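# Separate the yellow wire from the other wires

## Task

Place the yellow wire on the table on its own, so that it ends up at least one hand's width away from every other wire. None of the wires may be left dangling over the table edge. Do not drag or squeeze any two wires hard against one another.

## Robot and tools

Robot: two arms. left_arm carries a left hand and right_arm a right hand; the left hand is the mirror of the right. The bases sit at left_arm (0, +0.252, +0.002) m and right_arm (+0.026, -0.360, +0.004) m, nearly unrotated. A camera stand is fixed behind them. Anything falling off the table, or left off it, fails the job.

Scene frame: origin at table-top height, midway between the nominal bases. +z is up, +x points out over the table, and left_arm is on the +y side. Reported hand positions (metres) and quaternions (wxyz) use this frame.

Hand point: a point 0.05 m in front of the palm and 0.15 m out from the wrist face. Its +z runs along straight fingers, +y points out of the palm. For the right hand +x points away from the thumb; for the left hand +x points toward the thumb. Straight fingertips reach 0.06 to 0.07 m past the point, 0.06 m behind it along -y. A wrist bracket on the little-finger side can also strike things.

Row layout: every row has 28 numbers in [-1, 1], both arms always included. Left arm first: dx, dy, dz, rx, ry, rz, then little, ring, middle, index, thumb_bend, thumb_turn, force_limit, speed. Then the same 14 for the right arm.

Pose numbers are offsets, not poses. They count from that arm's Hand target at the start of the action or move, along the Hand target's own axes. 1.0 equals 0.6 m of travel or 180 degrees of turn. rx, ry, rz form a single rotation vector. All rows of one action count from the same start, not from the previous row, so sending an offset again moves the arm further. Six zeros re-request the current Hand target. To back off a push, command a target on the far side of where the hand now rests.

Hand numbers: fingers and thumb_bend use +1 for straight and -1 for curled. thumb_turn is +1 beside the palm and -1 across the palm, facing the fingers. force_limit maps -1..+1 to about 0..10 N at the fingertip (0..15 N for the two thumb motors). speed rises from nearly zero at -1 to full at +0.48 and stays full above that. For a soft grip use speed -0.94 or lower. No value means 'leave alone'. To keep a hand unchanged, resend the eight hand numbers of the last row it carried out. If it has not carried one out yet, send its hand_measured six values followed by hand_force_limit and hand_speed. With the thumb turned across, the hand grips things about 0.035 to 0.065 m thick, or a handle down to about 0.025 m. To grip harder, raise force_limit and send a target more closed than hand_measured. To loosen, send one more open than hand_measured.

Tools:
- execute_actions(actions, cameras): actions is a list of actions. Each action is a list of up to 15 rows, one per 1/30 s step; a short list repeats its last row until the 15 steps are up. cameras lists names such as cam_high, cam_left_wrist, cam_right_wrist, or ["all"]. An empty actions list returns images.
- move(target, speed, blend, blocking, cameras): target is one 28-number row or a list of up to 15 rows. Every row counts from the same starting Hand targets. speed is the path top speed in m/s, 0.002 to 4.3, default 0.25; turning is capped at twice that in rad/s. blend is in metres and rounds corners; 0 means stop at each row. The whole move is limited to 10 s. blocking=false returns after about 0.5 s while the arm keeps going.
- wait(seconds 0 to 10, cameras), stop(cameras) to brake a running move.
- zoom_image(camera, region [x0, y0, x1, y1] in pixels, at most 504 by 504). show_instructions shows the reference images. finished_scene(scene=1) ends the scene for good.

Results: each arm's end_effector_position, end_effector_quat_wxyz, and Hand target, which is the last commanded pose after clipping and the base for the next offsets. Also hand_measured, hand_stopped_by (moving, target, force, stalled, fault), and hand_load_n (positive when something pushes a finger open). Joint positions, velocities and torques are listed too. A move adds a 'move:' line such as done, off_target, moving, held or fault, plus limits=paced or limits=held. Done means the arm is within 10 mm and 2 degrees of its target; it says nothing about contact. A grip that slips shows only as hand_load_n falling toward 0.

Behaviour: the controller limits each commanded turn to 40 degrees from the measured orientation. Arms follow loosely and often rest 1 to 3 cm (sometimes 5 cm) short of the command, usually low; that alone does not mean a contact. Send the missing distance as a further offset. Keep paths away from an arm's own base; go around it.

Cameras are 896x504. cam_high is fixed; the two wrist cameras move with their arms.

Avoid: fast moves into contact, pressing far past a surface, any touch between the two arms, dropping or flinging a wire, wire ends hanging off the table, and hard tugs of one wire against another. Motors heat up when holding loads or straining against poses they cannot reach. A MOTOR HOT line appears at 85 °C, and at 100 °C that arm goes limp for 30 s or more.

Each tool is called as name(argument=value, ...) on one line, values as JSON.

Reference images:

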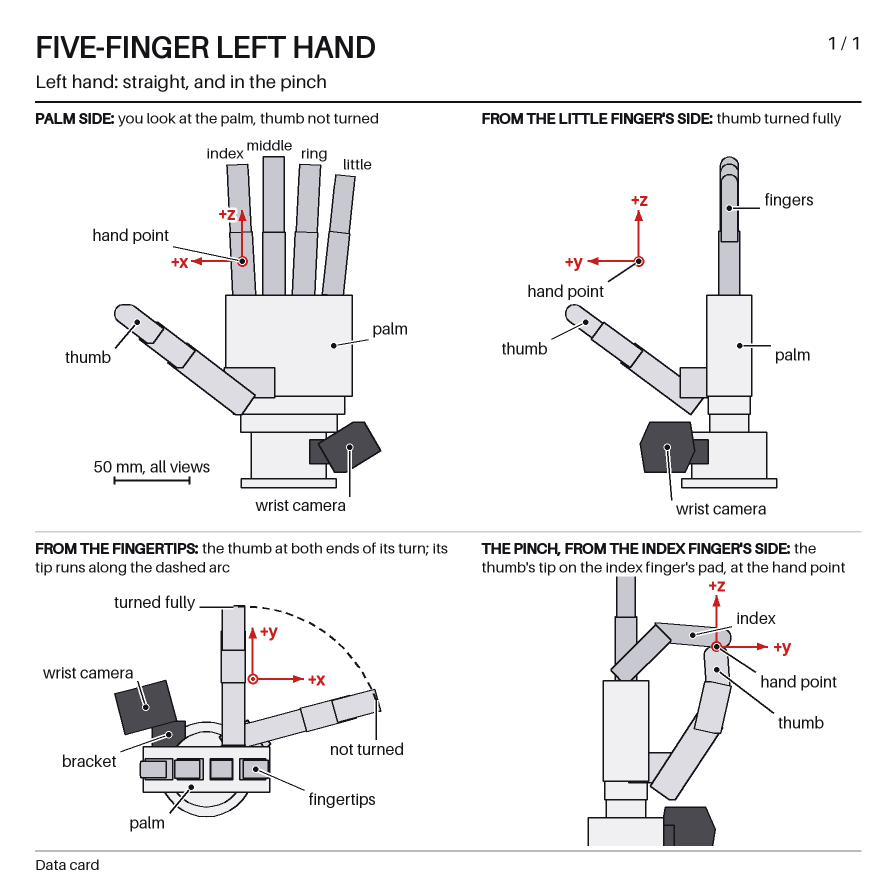

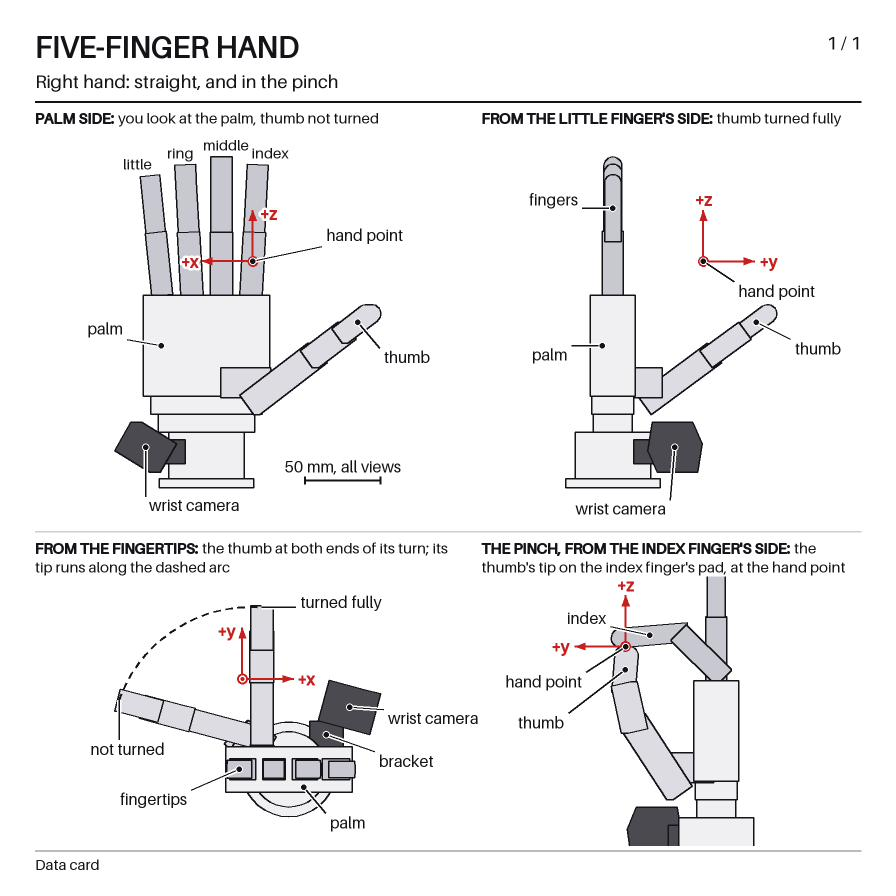

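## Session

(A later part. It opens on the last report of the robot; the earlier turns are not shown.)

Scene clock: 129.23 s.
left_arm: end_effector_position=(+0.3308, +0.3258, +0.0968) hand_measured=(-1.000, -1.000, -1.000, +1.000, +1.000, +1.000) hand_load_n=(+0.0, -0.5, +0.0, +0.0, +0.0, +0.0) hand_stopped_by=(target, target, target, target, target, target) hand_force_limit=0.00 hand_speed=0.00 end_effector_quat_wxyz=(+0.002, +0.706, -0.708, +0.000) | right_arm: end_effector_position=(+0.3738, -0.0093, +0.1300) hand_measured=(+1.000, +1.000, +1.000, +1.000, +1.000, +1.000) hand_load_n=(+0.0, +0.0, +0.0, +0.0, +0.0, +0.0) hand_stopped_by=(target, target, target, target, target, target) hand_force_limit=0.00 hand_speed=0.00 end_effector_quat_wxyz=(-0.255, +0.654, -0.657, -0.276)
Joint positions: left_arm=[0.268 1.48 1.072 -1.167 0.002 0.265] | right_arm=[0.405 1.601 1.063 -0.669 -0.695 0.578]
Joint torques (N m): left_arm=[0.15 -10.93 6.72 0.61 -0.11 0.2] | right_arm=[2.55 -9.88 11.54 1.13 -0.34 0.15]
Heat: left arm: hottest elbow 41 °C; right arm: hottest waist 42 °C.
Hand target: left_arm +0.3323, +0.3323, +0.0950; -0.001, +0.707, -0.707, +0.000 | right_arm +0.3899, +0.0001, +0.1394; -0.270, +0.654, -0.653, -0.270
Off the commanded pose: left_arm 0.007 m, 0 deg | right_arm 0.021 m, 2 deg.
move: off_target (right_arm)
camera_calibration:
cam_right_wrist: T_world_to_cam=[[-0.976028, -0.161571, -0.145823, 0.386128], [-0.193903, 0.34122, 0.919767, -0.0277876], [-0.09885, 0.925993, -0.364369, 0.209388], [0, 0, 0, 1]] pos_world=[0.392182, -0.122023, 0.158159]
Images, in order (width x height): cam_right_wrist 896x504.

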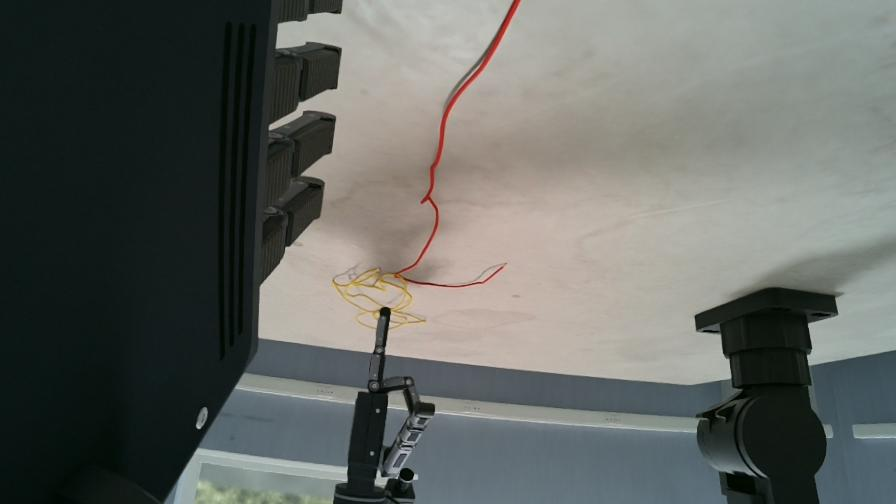

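move(target=[0.0305,0.0113,0.03,0,0,0,-1,-1,-1,1,1,1,0,0, 0,0,0,0,0,0,1,1,1,1,1,1,0,0], speed=0.08, cameras=["cam_right_wrist"])

zoom_image(camera="cam_right_wrist", region=[320, 230, 440, 350])

Scene clock: 130.93 s.
left_arm: end_effector_position=(+0.3216, +0.3186, +0.0770) hand_measured=(-1.000, -1.000, -1.000, +1.000, +1.000, +1.000) hand_load_n=(+0.0, +0.0, +0.0, +0.0, +0.0, +0.0) hand_stopped_by=(target, target, target, target, target, target) hand_force_limit=0.00 hand_speed=0.00 end_effector_quat_wxyz=(+0.005, +0.708, -0.706, -0.001) | right_arm: end_effector_position=(+0.3738, -0.0093, +0.1300) hand_measured=(+1.000, +1.000, +1.000, +1.000, +1.000, +1.000) hand_load_n=(+0.0, +0.0, +0.0, +0.0, +0.0, +0.0) hand_stopped_by=(target, target, target, target, target, target) hand_force_limit=0.00 hand_speed=0.00 end_effector_quat_wxyz=(-0.255, +0.654, -0.657, -0.276)
Joint positions: left_arm=[0.257 1.48 1.014 -1.114 0.002 0.249] | right_arm=[0.405 1.601 1.063 -0.669 -0.695 0.578]
Joint torques (N m): left_arm=[-2.55 -10.29 6.6 0.57 -0.02 -0.05] | right_arm=[2.73 -9.93 11.44 1.09 -0.32 0.13]
Heat: left arm: hottest elbow 41 °C; right arm: hottest waist 42 °C.
Hand target: left_arm +0.3255, +0.3140, +0.0770; -0.001, +0.707, -0.707, +0.000 | right_arm +0.3899, +0.0001, +0.1394; -0.270, +0.654, -0.653, -0.270
Off the commanded pose: left_arm 0.006 m, 1 deg | right_arm 0.021 m, 2 deg.
move: off_target (right_arm)
camera_calibration:
cam_right_wrist: T_world_to_cam=[[-0.976028, -0.161571, -0.145823, 0.386128], [-0.193903, 0.34122, 0.919767, -0.0277876], [-0.09885, 0.925993, -0.364369, 0.209388], [0, 0, 0, 1]] pos_world=[0.392182, -0.122023, 0.158159]
Images, in order (width x height): cam_right_wrist 896x504.

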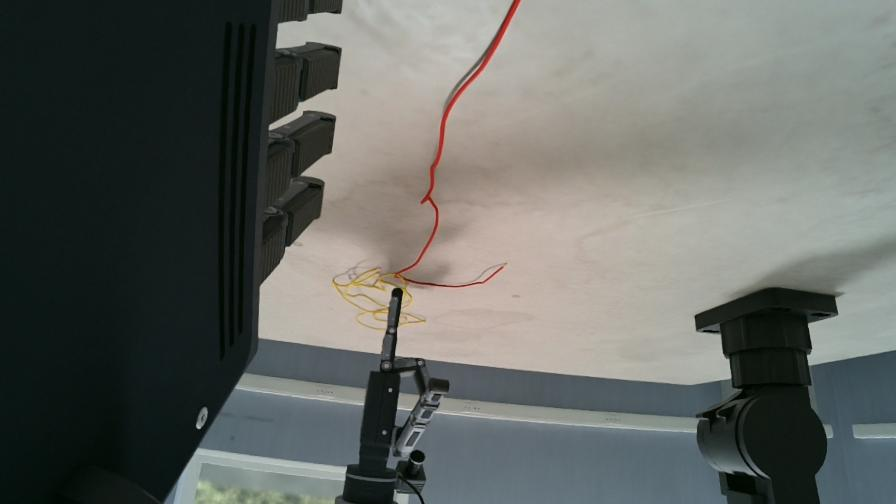

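Scaled by 4.200 from the camera's 896x504 image, which has a finer 1280x720 frame.

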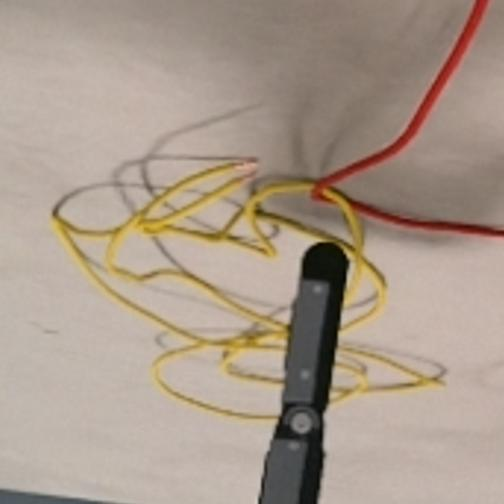

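move(target=[0.0,-0.0108,0.0217,0,0,0,-1,-1,-1,1,1,1,0,0, 0,0,0,0,0,0,1,1,1,1,1,1,0,0], speed=0.05, cameras=["cam_right_wrist"])

zoom_image(camera="cam_right_wrist", region=[320, 230, 440, 350])

Scene clock: 132.37 s.
left_arm: end_effector_position=(+0.3289, +0.3192, +0.0672) hand_measured=(-1.000, -1.000, -1.000, +1.000, +1.000, +1.000) hand_load_n=(+0.0, +0.0, +0.0, -0.5, +0.0, +0.0) hand_stopped_by=(target, target, target, target, target, target) hand_force_limit=0.00 hand_speed=0.00 end_effector_quat_wxyz=(+0.001, +0.709, -0.706, +0.001) | right_arm: end_effector_position=(+0.3738, -0.0093, +0.1300) hand_measured=(+1.000, +1.000, +1.000, +1.000, +1.000, +1.000) hand_load_n=(+0.0, +0.0, +0.0, +0.0, +0.0, +0.0) hand_stopped_by=(target, target, target, target, target, target) hand_force_limit=0.00 hand_speed=0.00 end_effector_quat_wxyz=(-0.255, +0.654, -0.657, -0.276)
Joint positions: left_arm=[0.254 1.504 1.014 -1.081 0.002 0.245] | right_arm=[0.405 1.601 1.063 -0.669 -0.695 0.578]
Joint torques (N m): left_arm=[-2.37 -10.17 6.26 0.81 -0.03 -0.08] | right_arm=[2.37 -10.29 11.51 1.07 -0.3 0.12]
Heat: left arm: hottest elbow 41 °C; right arm: hottest waist 42 °C.
Hand target: left_arm +0.3320, +0.3140, +0.0639; -0.001, +0.707, -0.707, +0.000 | right_arm +0.3899, +0.0001, +0.1394; -0.270, +0.654, -0.653, -0.270
Off the commanded pose: left_arm 0.007 m, 0 deg | right_arm 0.021 m, 2 deg.
move: off_target (right_arm)
camera_calibration:
cam_right_wrist: T_world_to_cam=[[-0.976028, -0.161571, -0.145823, 0.386128], [-0.193903, 0.34122, 0.919767, -0.0277876], [-0.09885, 0.925993, -0.364369, 0.209388], [0, 0, 0, 1]] pos_world=[0.392182, -0.122023, 0.158159]
Images, in order (width x height): cam_right_wrist 896x504.

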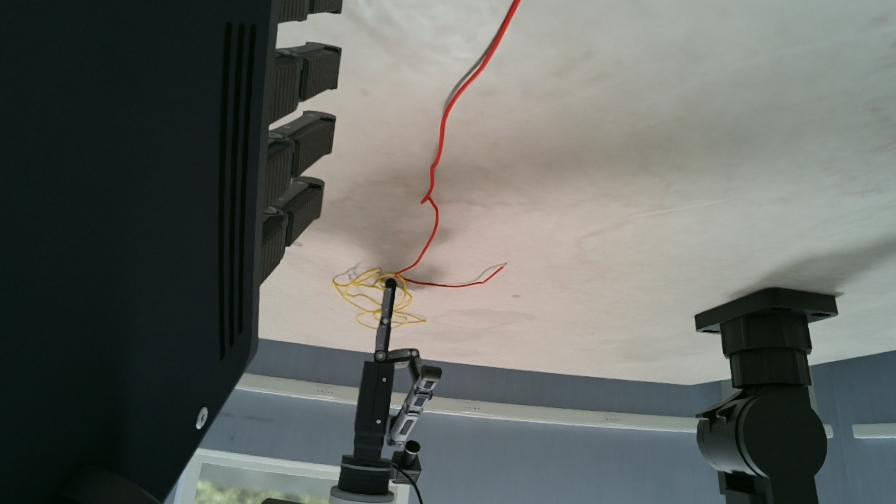

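Scaled by 4.200 from the camera's 896x504 image, which has a finer 1280x720 frame.

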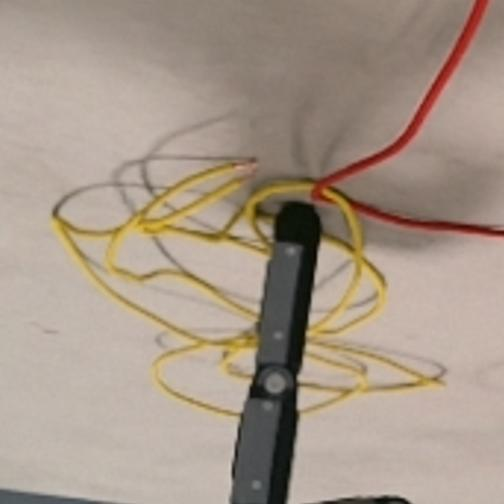

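move(target=[-0.03,0.08,-0.002,0,0,0,-1,-1,-1,1,1,1,0,0, 0,0,0,0,0,0,1,1,1,1,1,1,0,0], speed=0.05, cameras=["cam_right_wrist"])

zoom_image(camera="cam_right_wrist", region=[320, 210, 520, 370])

Scene clock: 135.53 s.
left_arm: end_effector_position=(+0.2898, +0.3259, +0.0659) hand_measured=(-1.000, -1.000, -1.000, +1.000, +1.000, +1.000) hand_load_n=(+0.0, +0.0, +0.0, +0.5, +0.0, +0.0) hand_stopped_by=(target, target, target, target, target, target) hand_force_limit=0.00 hand_speed=0.00 end_effector_quat_wxyz=(-0.001, +0.706, -0.709, +0.002) | right_arm: end_effector_position=(+0.3738, -0.0093, +0.1300) hand_measured=(+1.000, +1.000, +1.000, +1.000, +1.000, +1.000) hand_load_n=(+0.0, -0.5, +0.0, +0.0, +0.0, +0.0) hand_stopped_by=(target, target, target, target, target, target) hand_force_limit=0.00 hand_speed=0.00 end_effector_quat_wxyz=(-0.255, +0.654, -0.657, -0.276)
Joint positions: left_arm=[0.297 1.412 0.911 -1.066 0.003 0.296] | right_arm=[0.405 1.601 1.063 -0.669 -0.695 0.578]
Joint torques (N m): left_arm=[1.03 -9.52 5.91 0.44 -0.05 0.23] | right_arm=[2.67 -10.05 11.47 1.17 -0.31 0.13]
Heat: left arm: hottest shoulder 40 °C; right arm: hottest waist 42 °C.
Hand target: left_arm +0.2840, +0.3320, +0.0650; -0.001, +0.707, -0.707, +0.000 | right_arm +0.3899, +0.0001, +0.1394; -0.270, +0.654, -0.653, -0.270
Off the commanded pose: left_arm 0.008 m, 0 deg | right_arm 0.021 m, 2 deg.
move: off_target (right_arm)
camera_calibration:
cam_right_wrist: T_world_to_cam=[[-0.976028, -0.161571, -0.145823, 0.386128], [-0.193903, 0.34122, 0.919767, -0.0277876], [-0.09885, 0.925993, -0.364369, 0.209388], [0, 0, 0, 1]] pos_world=[0.392182, -0.122023, 0.158159]
Images, in order (width x height): cam_right_wrist 896x504.

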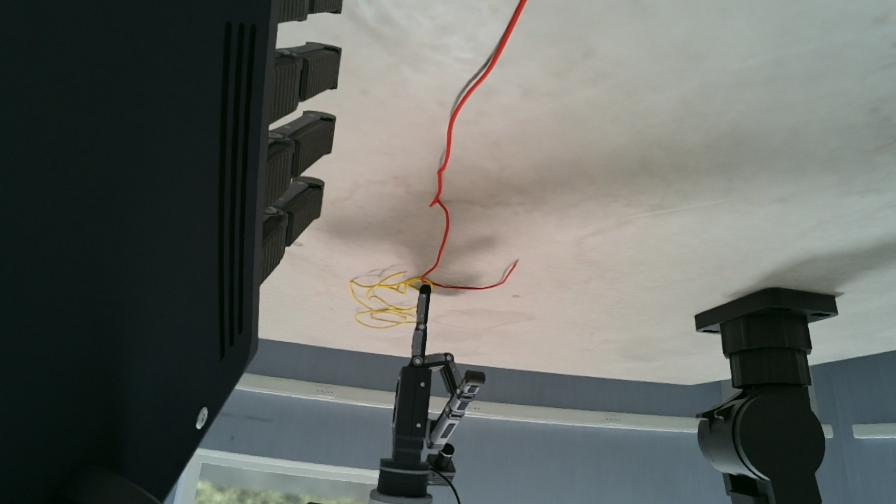

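Scaled by 2.520 from the camera's 896x504 image, which has a finer 1280x720 frame.

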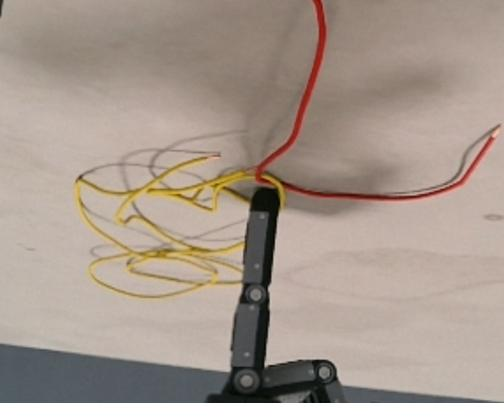

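move(target=[-0.015,0.1,0,0,0,0,-1,-1,-1,1,1,1,0,0, 0,0,0,0,0,0,1,1,1,1,1,1,0,0], speed=0.05, cameras=["cam_right_wrist"])

zoom_image(camera="cam_right_wrist", region=[320, 210, 560, 370])

Scene clock: 137.93 s.
left_arm: end_effector_position=(+0.2315, +0.3372, +0.0649) hand_measured=(-1.000, -1.000, -1.000, +1.000, +1.000, +1.000) hand_load_n=(+0.0, +0.0, +0.0, +0.0, +0.0, +0.0) hand_stopped_by=(target, target, target, target, target, target) hand_force_limit=0.00 hand_speed=0.00 end_effector_quat_wxyz=(-0.005, +0.706, -0.708, +0.004) | right_arm: end_effector_position=(+0.3738, -0.0093, +0.1300) hand_measured=(+1.000, +1.000, +1.000, +1.000, +1.000, +1.000) hand_load_n=(+0.0, +0.0, +0.0, +0.0, +0.0, +0.0) hand_stopped_by=(target, target, target, target, target, target) hand_force_limit=0.00 hand_speed=0.00 end_effector_quat_wxyz=(-0.255, +0.654, -0.657, -0.276)
Joint positions: left_arm=[0.385 1.269 0.776 -1.066 0.003 0.384] | right_arm=[0.405 1.601 1.063 -0.669 -0.695 0.578]
Joint torques (N m): left_arm=[0.26 -7.41 5.98 0.03 -0.07 0.23] | right_arm=[2.49 -10.11 11.4 1.11 -0.31 0.13]
Heat: left arm: hottest elbow 40 °C; right arm: hottest waist 42 °C.
Hand target: left_arm +0.2240, +0.3410, +0.0649; -0.001, +0.707, -0.707, +0.000 | right_arm +0.3899, +0.0001, +0.1394; -0.270, +0.654, -0.653, -0.270
Off the commanded pose: left_arm 0.008 m, 1 deg | right_arm 0.021 m, 2 deg.
move: off_target (right_arm)
camera_calibration:
cam_right_wrist: T_world_to_cam=[[-0.976028, -0.161571, -0.145823, 0.386128], [-0.193903, 0.34122, 0.919767, -0.0277876], [-0.09885, 0.925993, -0.364369, 0.209388], [0, 0, 0, 1]] pos_world=[0.392182, -0.122023, 0.158159]
Images, in order (width x height): cam_right_wrist 896x504.

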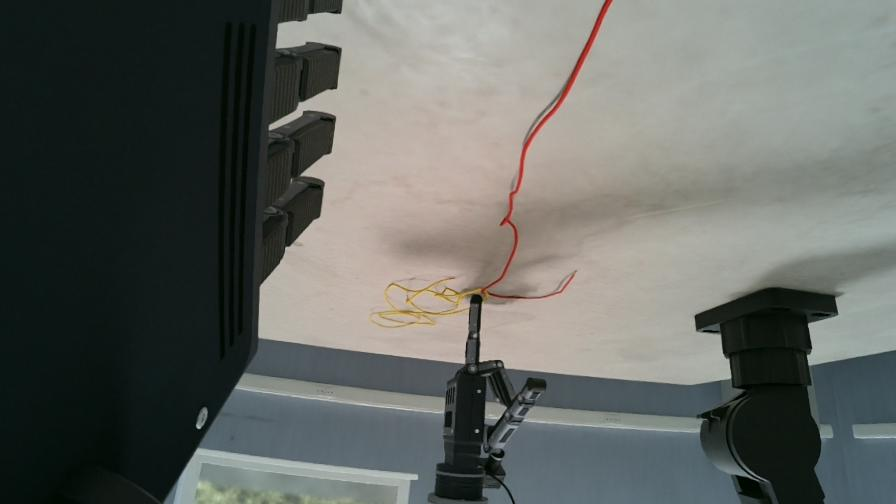

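Scaled by 2.100 from the camera's 896x504 image, which has a finer 1280x720 frame.

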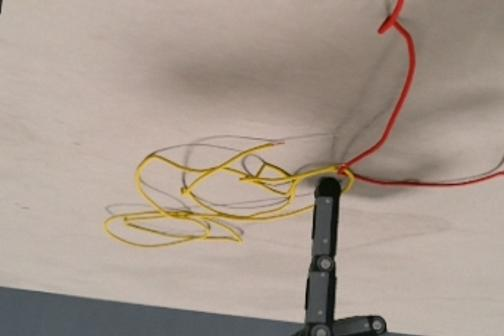

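wait(seconds=0.1, cameras=["cam_high","cam_left_wrist"])

zoom_image(camera="cam_high", region=[470, 290, 610, 430])

Scene clock: 140.77 s.
left_arm: end_effector_position=(+0.2315, +0.3373, +0.0649) hand_measured=(-1.000, -1.000, -1.000, +1.000, +1.000, +1.000) hand_load_n=(+0.0, +0.5, +0.0, +0.0, +0.0, +0.0) hand_stopped_by=(target, target, target, target, target, target) hand_force_limit=0.00 hand_speed=0.00 end_effector_quat_wxyz=(-0.005, +0.705, -0.709, +0.004) | right_arm: end_effector_position=(+0.3738, -0.0093, +0.1300) hand_measured=(+1.000, +1.000, +1.000, +1.000, +1.000, +1.000) hand_load_n=(+0.0, +0.0, +0.0, +0.0, +0.0, +0.0) hand_stopped_by=(target, target, target, target, target, target) hand_force_limit=0.00 hand_speed=0.00 end_effector_quat_wxyz=(-0.255, +0.654, -0.657, -0.276)
Joint positions: left_arm=[0.385 1.269 0.776 -1.066 0.003 0.385] | right_arm=[0.405 1.601 1.063 -0.669 -0.695 0.578]
Joint torques (N m): left_arm=[-0.85 -7.71 5.83 0.18 -0.09 0.21] | right_arm=[2.67 -10.05 11.43 1.03 -0.31 0.14]
Heat: left arm: hottest elbow 40 °C; right arm: hottest waist 42 °C.
Hand target: left_arm +0.2240, +0.3410, +0.0649; -0.001, +0.707, -0.707, +0.000 | right_arm +0.3899, +0.0001, +0.1394; -0.270, +0.654, -0.653, -0.270
Off the commanded pose: left_arm 0.008 m, 1 deg | right_arm 0.021 m, 2 deg.
wait: 0.10 s; at rest from the start
camera_calibration:
cam_left_wrist: T_world_to_cam=[[0.962673, -0.270123, 0.0171444, -0.134208], [-0.224866, -0.762914, 0.606133, 0.253214], [-0.150651, -0.587363, -0.795178, 0.398012], [0, 0, 0, 1]] pos_world=[0.246098, 0.390705, 0.16531]
Images, in order (width x height): cam_high 896x504, cam_left_wrist 896x504.

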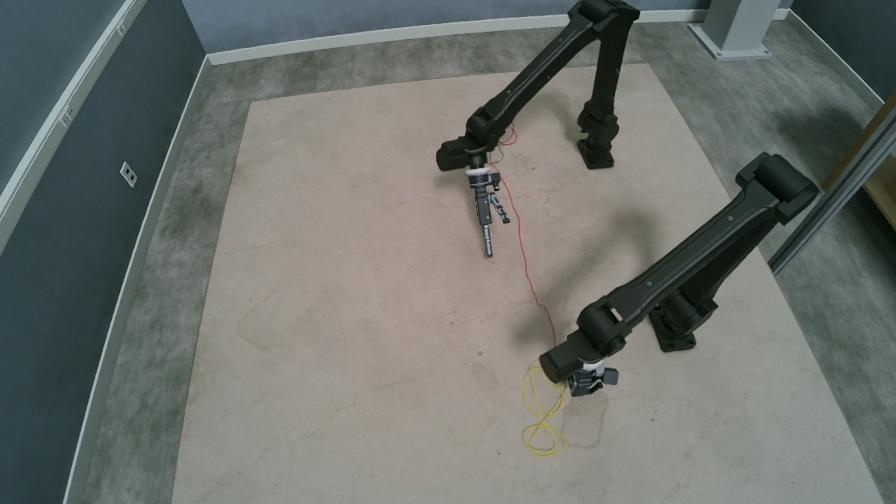

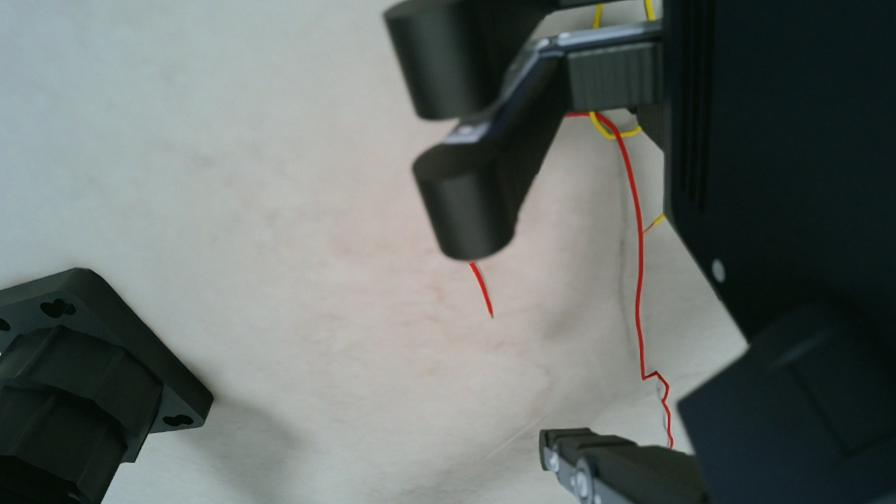

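Scaled by 3.600 from the camera's 896x504 image, which has a finer 1280x720 frame.

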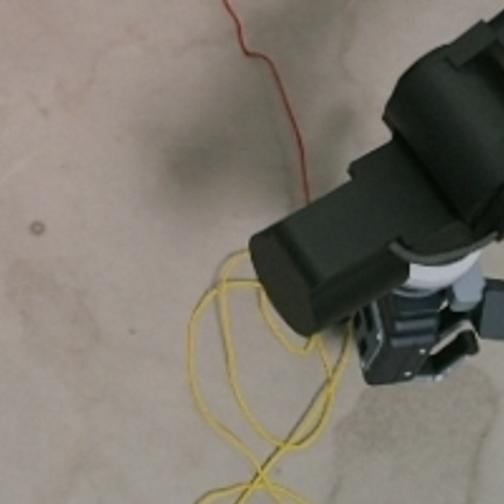

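move(target=[[0,0,0,0,0,0,-1,-1,-1,1,1,-1,0,0, 0,0,-0.02,0,0,0,-1,-1,-1,1,1,-1,0,0],[0,0,0,0,0,0,-1,-1,-1,1,1,-1,0,0, -0.2837,0.2333,0.2933,0,0.0833,0,-1,-1,-1,1,1,-1,0,0]], speed=0.15, cameras=["all"])

Scene clock: 149.57 s.
left_arm: end_effector_position=(+0.2314, +0.3374, +0.0649) hand_measured=(-1.000, -1.000, -1.000, +1.000, +1.000, -1.000) hand_load_n=(+0.0, +0.0, +0.0, +0.5, +0.0, +0.0) hand_stopped_by=(target, target, target, target, target, target) hand_force_limit=0.00 hand_speed=0.00 end_effector_quat_wxyz=(-0.005, +0.705, -0.709, +0.004) | right_arm: end_effector_position=(+0.2407, +0.2314, +0.1233) hand_measured=(-1.000, -1.000, -1.000, +1.000, +1.000, -1.000) hand_load_n=(+0.0, +0.0, +0.0, +0.0, +0.0, -0.5) hand_stopped_by=(target, target, target, target, target, target) hand_force_limit=0.00 hand_speed=0.00 end_effector_quat_wxyz=(-0.173, +0.689, -0.681, -0.180)
Joint positions: left_arm=[0.386 1.269 0.776 -1.066 0.003 0.385] | right_arm=[1.004 1.77 1.374 -0.737 -0.259 1.086]
Joint torques (N m): left_arm=[0.09 -8 5.9 -0.01 -0.09 0.23] | right_arm=[2.26 -13.22 12.62 0.47 -0.01 0.13]
Heat: left arm: hottest shoulder 39 °C; right arm: hottest waist 42 °C.
Hand target: left_arm +0.2240, +0.3411, +0.0649; -0.001, +0.707, -0.707, +0.000 | right_arm +0.2498, +0.2449, +0.1348; -0.183, +0.683, -0.683, -0.182
Off the commanded pose: left_arm 0.008 m, 1 deg | right_arm 0.020 m, 1 deg.
move: off_target (right_arm)
camera_calibration:
cam_left_wrist: T_world_to_cam=[[0.962673, -0.270123, 0.0171444, -0.134085], [-0.224866, -0.762914, 0.606133, 0.253268], [-0.150651, -0.587363, -0.795178, 0.398055], [0, 0, 0, 1]] pos_world=[0.245998, 0.390805, 0.16531]
cam_right_wrist: T_world_to_cam=[[-0.970794, -0.207941, -0.11966, 0.30043], [-0.219366, 0.567406, 0.793681, -0.160323], [-0.0971428, 0.79675, -0.59645, 0.0290123], [0, 0, 0, 1]] pos_world=[0.259305, 0.130324, 0.180499]

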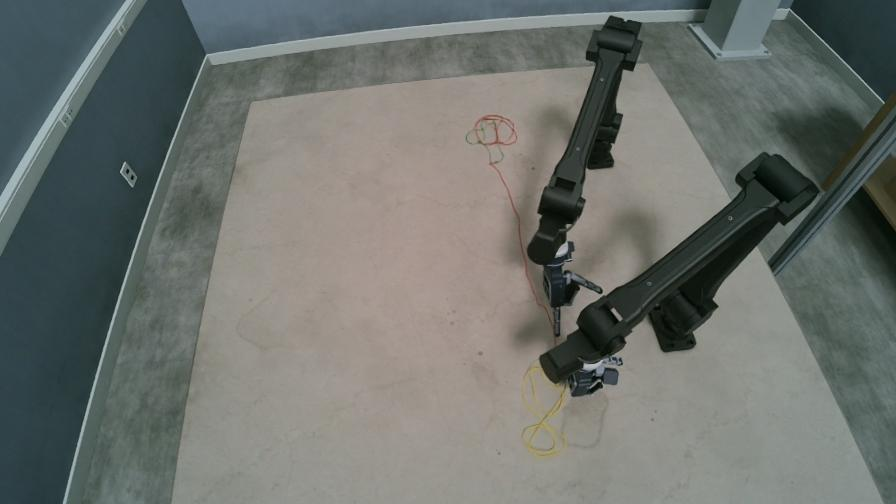

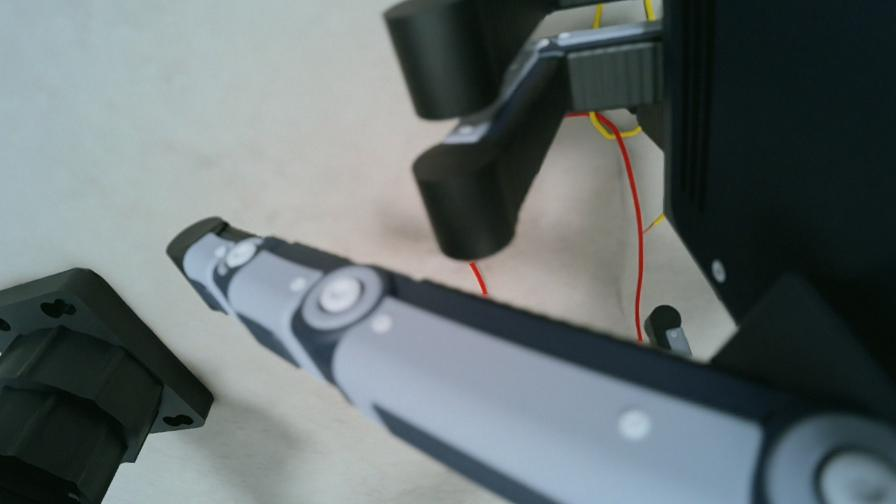

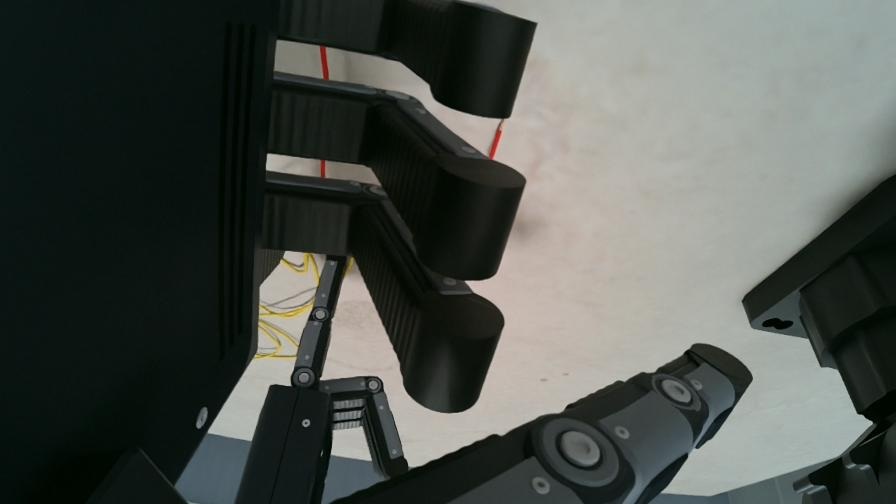

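move(target=[0,0,0,0,0,0,-1,-1,-1,1,1,-1,0,0, 0.0253,0,0.0605,0,0,0,-1,-1,-1,1,1,-1,0,0], speed=0.08, cameras=["cam_high","cam_left_wrist"])

zoom_image(camera="cam_left_wrist", region=[520, 80, 740, 380])

zoom_image(camera="cam_high", region=[500, 270, 620, 400])

Scene clock: 151.67 s.
left_arm: end_effector_position=(+0.2314, +0.3374, +0.0649) hand_measured=(-1.000, -1.000, -1.000, +1.000, +1.000, -1.000) hand_load_n=(+0.0, +0.0, +0.5, +0.5, +0.0, +0.0) hand_stopped_by=(target, target, target, target, target, target) hand_force_limit=0.00 hand_speed=0.00 end_effector_quat_wxyz=(-0.005, +0.705, -0.709, +0.004) | right_arm: end_effector_position=(+0.2481, +0.2432, +0.0964) hand_measured=(-1.000, -1.000, -1.000, +1.000, +1.000, -1.000) hand_load_n=(+0.5, +0.0, +0.0, +0.0, +0.0, +0.0) hand_stopped_by=(target, target, target, target, target, target) hand_force_limit=0.00 hand_speed=0.00 end_effector_quat_wxyz=(-0.178, +0.687, -0.681, -0.181)
Joint positions: left_arm=[0.386 1.269 0.776 -1.066 0.003 0.385] | right_arm=[1.004 1.826 1.374 -0.669 -0.257 1.09]
Joint torques (N m): left_arm=[-0.26 -8.29 6.04 0.02 -0.08 0.24] | right_arm=[2.49 -13.45 9.07 1.29 -0.02 0.13]
Heat: left arm: hottest shoulder 39 °C; right arm: hottest waist 42 °C.
Hand target: left_arm +0.2240, +0.3411, +0.0649; -0.001, +0.707, -0.707, +0.000 | right_arm +0.2498, +0.2498, +0.0956; -0.183, +0.683, -0.683, -0.182
Off the commanded pose: left_arm 0.008 m, 1 deg | right_arm 0.007 m, 1 deg.
move: done
camera_calibration:
cam_left_wrist: T_world_to_cam=[[0.962673, -0.270123, 0.0171444, -0.134085], [-0.224866, -0.762914, 0.606133, 0.253268], [-0.150651, -0.587363, -0.795178, 0.398055], [0, 0, 0, 1]] pos_world=[0.245998, 0.390805, 0.16531]
Images, in order (width x height): cam_high 896x504, cam_left_wrist 896x504.

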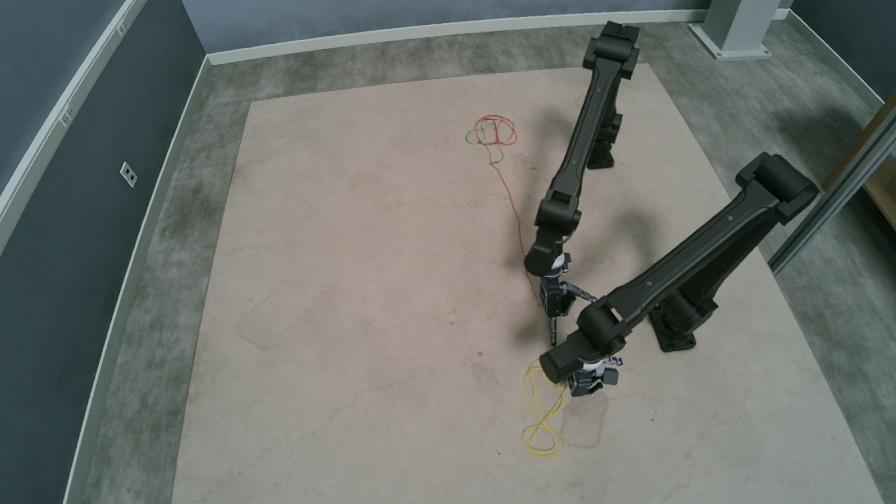

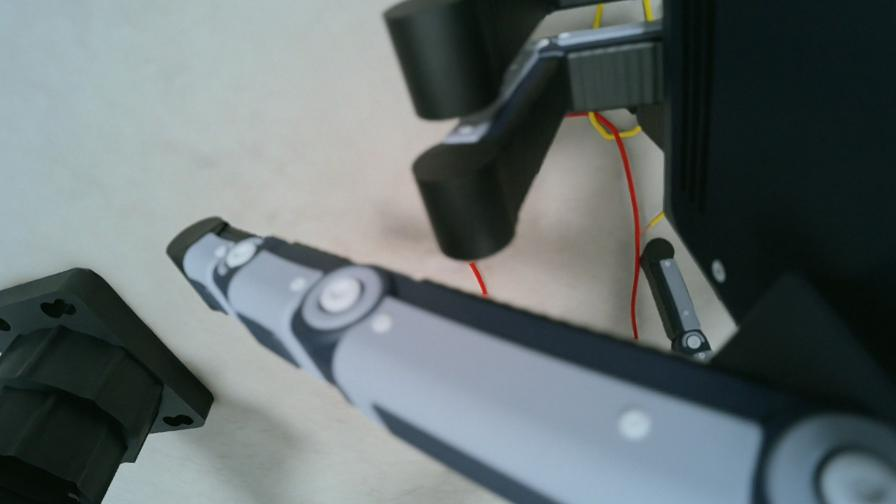

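Scaled by 1.680 from the camera's 896x504 image, which has a finer 1280x720 frame.

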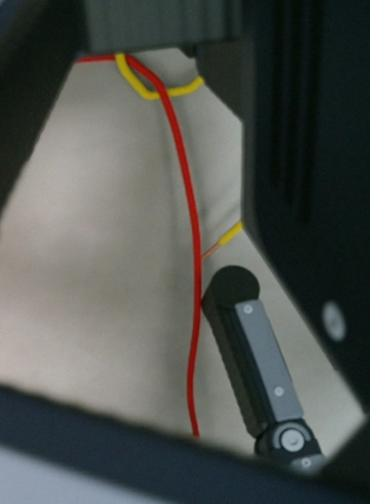

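Scaled by 3.877 from the camera's 896x504 image, which has a finer 1280x720 frame.

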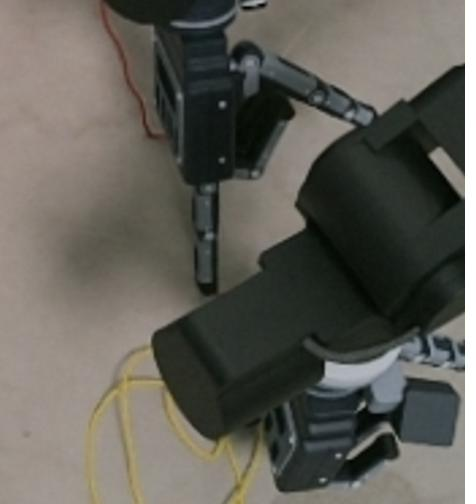

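move(target=[[0,0,0,0,0,0,-1,-1,-1,1,1,-1,0,0, -0.0208,0,-0.0361,0,0,0,-1,-1,-1,1,1,-1,0,0],[0,0,0,0,0,0,-1,-1,-1,1,1,-1,0,0, -0.0208,0.033,-0.0361,0,0,0,-1,-1,-1,1,1,-1,0,0],[0,0,0,0,0,0,-1,-1,-1,1,1,-1,0,0, 0.01,0.033,0.0173,0,0,0,-1,-1,-1,1,1,-1,0,0]], speed=0.1, cameras=["cam_left_wrist"])

zoom_image(camera="cam_left_wrist", region=[520, 80, 740, 380])

Scene clock: 156.63 s.
left_arm: end_effector_position=(+0.2314, +0.3374, +0.0649) hand_measured=(-1.000, -1.000, -1.000, +1.000, +1.000, -1.000) hand_load_n=(+0.0, +0.0, +0.5, +0.5, +0.0, +0.0) hand_stopped_by=(target, target, target, target, target, target) hand_force_limit=0.00 hand_speed=0.00 end_effector_quat_wxyz=(-0.005, +0.705, -0.709, +0.004) | right_arm: end_effector_position=(+0.2296, +0.2453, +0.0872) hand_measured=(-1.000, -1.000, -1.000, +1.000, +1.000, -1.000) hand_load_n=(+0.0, +0.0, +0.5, +0.0, +0.0, +0.0) hand_stopped_by=(target, target, target, target, target, target) hand_force_limit=0.00 hand_speed=0.00 end_effector_quat_wxyz=(-0.181, +0.687, -0.680, -0.181)
Joint positions: left_arm=[0.386 1.269 0.776 -1.066 0.003 0.385] | right_arm=[1.035 1.817 1.33 -0.622 -0.243 1.119]
Joint torques (N m): left_arm=[0.26 -7.77 6 0.1 -0.04 0.2] | right_arm=[2.84 -13.51 8.58 1.24 0.01 0.12]
Heat: left arm: hottest shoulder 39 °C; right arm: hottest waist 42 °C.
Hand target: left_arm +0.2240, +0.3411, +0.0649; -0.001, +0.707, -0.707, +0.000 | right_arm +0.2300, +0.2498, +0.0838; -0.183, +0.683, -0.683, -0.182
Off the commanded pose: left_arm 0.008 m, 1 deg | right_arm 0.006 m, 1 deg.
move: done
camera_calibration:
cam_left_wrist: T_world_to_cam=[[0.962673, -0.270123, 0.0171444, -0.134085], [-0.224866, -0.762914, 0.606133, 0.253268], [-0.150651, -0.587363, -0.795178, 0.398055], [0, 0, 0, 1]] pos_world=[0.245998, 0.390805, 0.16531]
Images, in order (width x height): cam_left_wrist 896x504.

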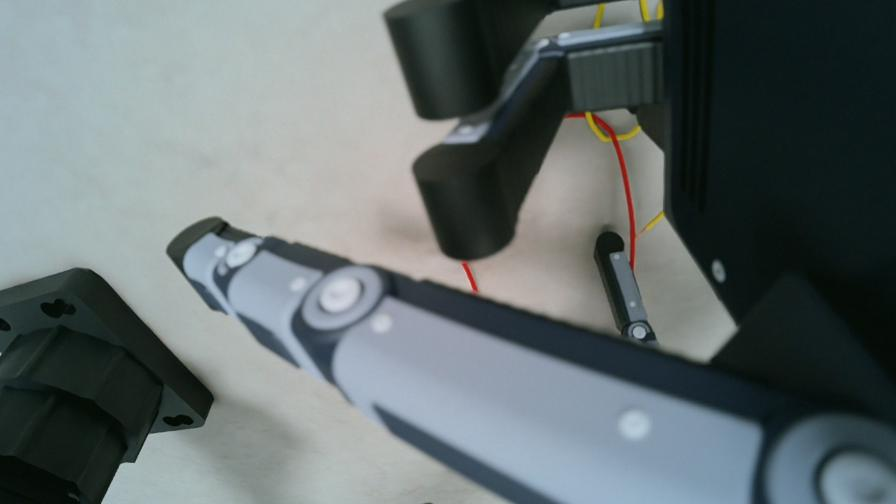

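Scaled by 1.680 from the camera's 896x504 image, which has a finer 1280x720 frame.

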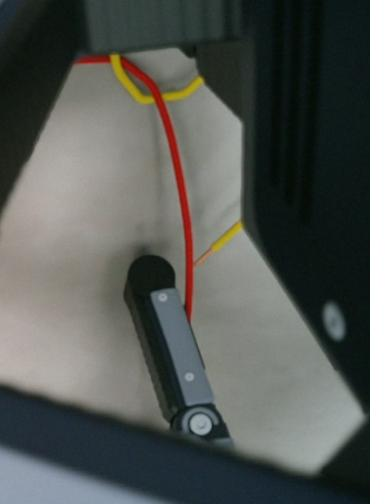

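move(target=[0,0,0,0,0,0,-1,-1,-1,1,1,-1,0,0, 0.0125,0,0.0217,0,0,0,-1,-1,-1,1,1,-1,0,0], speed=0.05, cameras=["cam_left_wrist"])

zoom_image(camera="cam_left_wrist", region=[520, 80, 740, 380])

Scene clock: 157.87 s.
left_arm: end_effector_position=(+0.2314, +0.3374, +0.0649) hand_measured=(-1.000, -1.000, -1.000, +1.000, +1.000, -1.000) hand_load_n=(+0.0, +0.0, +0.0, +0.0, +0.0, +0.0) hand_stopped_by=(target, target, target, target, target, target) hand_force_limit=0.00 hand_speed=0.00 end_effector_quat_wxyz=(-0.005, +0.705, -0.709, +0.004) | right_arm: end_effector_position=(+0.2312, +0.2481, +0.0833) hand_measured=(-1.000, -1.000, -1.000, +1.000, +1.000, -1.000) hand_load_n=(+0.0, +0.0, +0.0, -0.5, +0.0, +0.0) hand_stopped_by=(target, target, target, target, target, target) hand_force_limit=0.00 hand_speed=0.00 end_effector_quat_wxyz=(-0.190, +0.686, -0.678, -0.184)
Joint positions: left_arm=[0.386 1.269 0.776 -1.066 0.003 0.385] | right_arm=[1.035 1.822 1.319 -0.586 -0.243 1.119]
Joint torques (N m): left_arm=[0.32 -7.41 5.82 0.23 -0.11 0.22] | right_arm=[2.55 -12.45 7.84 1.33 0.01 0.16]
Heat: left arm: hottest shoulder 39 °C; right arm: hottest waist 42 °C.
Hand target: left_arm +0.2240, +0.3411, +0.0649; -0.001, +0.707, -0.707, +0.000 | right_arm +0.2299, +0.2497, +0.0687; -0.183, +0.684, -0.683, -0.182
Off the commanded pose: left_arm 0.008 m, 1 deg | right_arm 0.015 m, 1 deg.
move: off_target (right_arm)
camera_calibration:
cam_left_wrist: T_world_to_cam=[[0.962673, -0.270123, 0.0171444, -0.134085], [-0.224866, -0.762914, 0.606133, 0.253268], [-0.150651, -0.587363, -0.795178, 0.398055], [0, 0, 0, 1]] pos_world=[0.245998, 0.390805, 0.16531]
Images, in order (width x height): cam_left_wrist 896x504.

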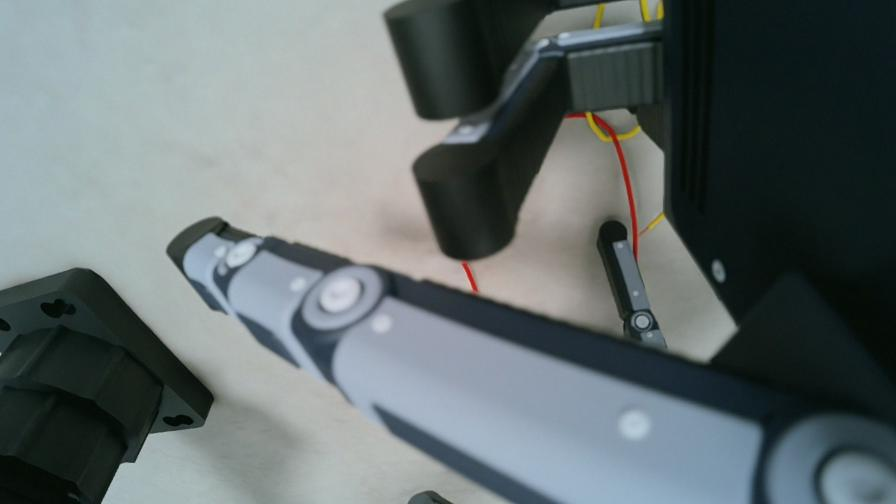

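Scaled by 1.680 from the camera's 896x504 image, which has a finer 1280x720 frame.

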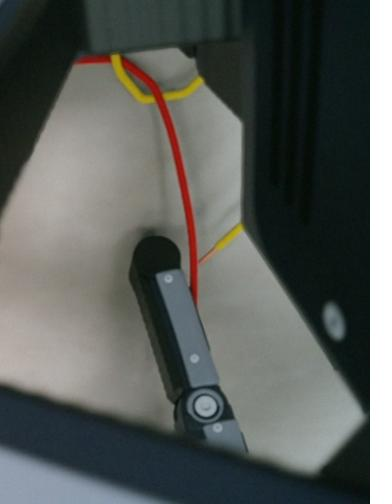

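move(target=[0,0,0,0,0,0,-1,-1,-1,1,1,-1,0,0, -0.005,-0.0833,-0.0087,0,0,0,-1,-1,-1,1,1,-1,0,0], speed=0.05, cameras=["cam_left_wrist","cam_high"])

zoom_image(camera="cam_left_wrist", region=[440, 80, 740, 380])

zoom_image(camera="cam_high", region=[480, 250, 620, 400])

Scene clock: 160.03 s.
left_arm: end_effector_position=(+0.2314, +0.3374, +0.0649) hand_measured=(-1.000, -1.000, -1.000, +1.000, +1.000, -1.000) hand_load_n=(+0.0, +0.0, +0.0, +0.0, +0.0, +0.0) hand_stopped_by=(target, target, target, target, target, target) hand_force_limit=0.00 hand_speed=0.00 end_effector_quat_wxyz=(-0.005, +0.705, -0.709, +0.004) | right_arm: end_effector_position=(+0.2659, +0.2472, +0.0836) hand_measured=(-1.000, -1.000, -1.000, +1.000, +1.000, -1.000) hand_load_n=(+0.0, +0.0, +0.0, -1.5, +0.0, +0.0) hand_stopped_by=(target, target, target, target, target, target) hand_force_limit=0.00 hand_speed=0.00 end_effector_quat_wxyz=(-0.186, +0.685, -0.679, -0.190)
Joint positions: left_arm=[0.386 1.269 0.776 -1.066 0.003 0.385] | right_arm=[0.977 1.865 1.384 -0.624 -0.281 1.07]
Joint torques (N m): left_arm=[0.38 -8.06 5.85 -0.13 -0.09 0.21] | right_arm=[1.2 -12.81 11.12 0.35 0.18 -0.06]
Heat: left arm: hottest shoulder 39 °C; right arm: hottest waist 42 °C.
Hand target: left_arm +0.2240, +0.3411, +0.0649; -0.001, +0.707, -0.707, +0.000 | right_arm +0.2800, +0.2498, +0.0749; -0.183, +0.684, -0.683, -0.182
Off the commanded pose: left_arm 0.008 m, 1 deg | right_arm 0.017 m, 1 deg.
move: off_target (right_arm)
camera_calibration:
cam_left_wrist: T_world_to_cam=[[0.962673, -0.270123, 0.0171444, -0.134085], [-0.224866, -0.762914, 0.606133, 0.253268], [-0.150651, -0.587363, -0.795178, 0.398055], [0, 0, 0, 1]] pos_world=[0.245998, 0.390805, 0.16531]
Images, in order (width x height): cam_high 896x504, cam_left_wrist 896x504.

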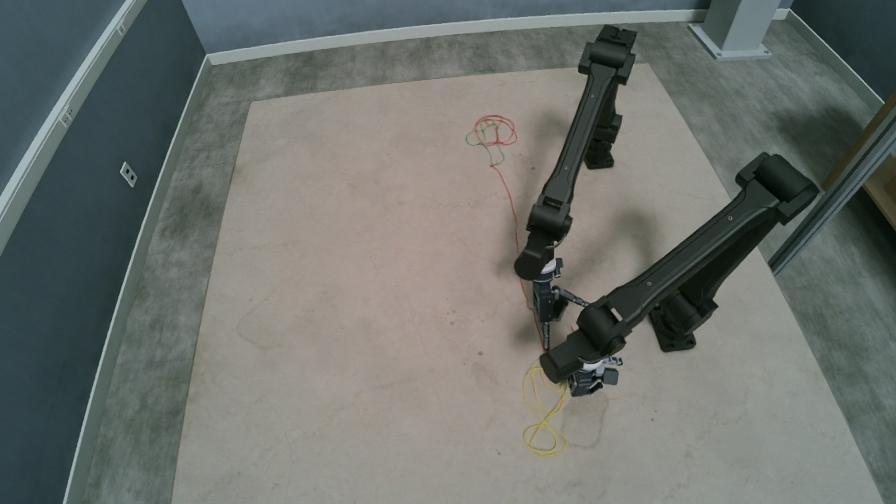

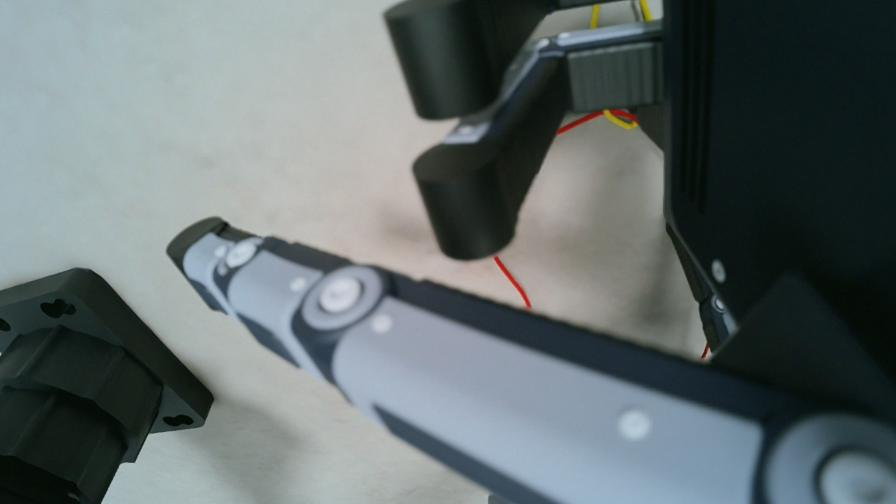

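Scaled by 1.680 from the camera's 896x504 image, which has a finer 1280x720 frame.

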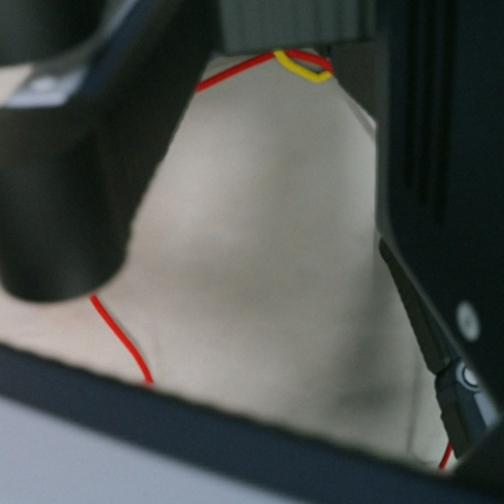

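Scaled by 3.360 from the camera's 896x504 image, which has a finer 1280x720 frame.

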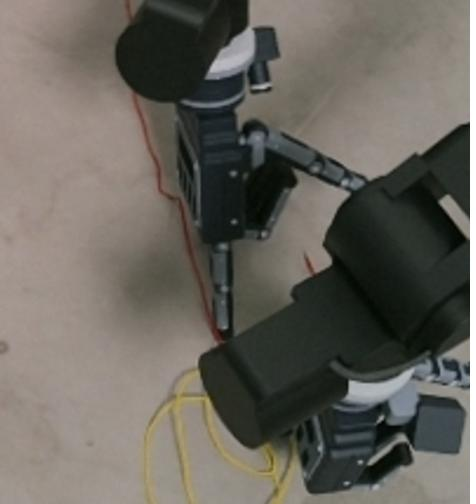

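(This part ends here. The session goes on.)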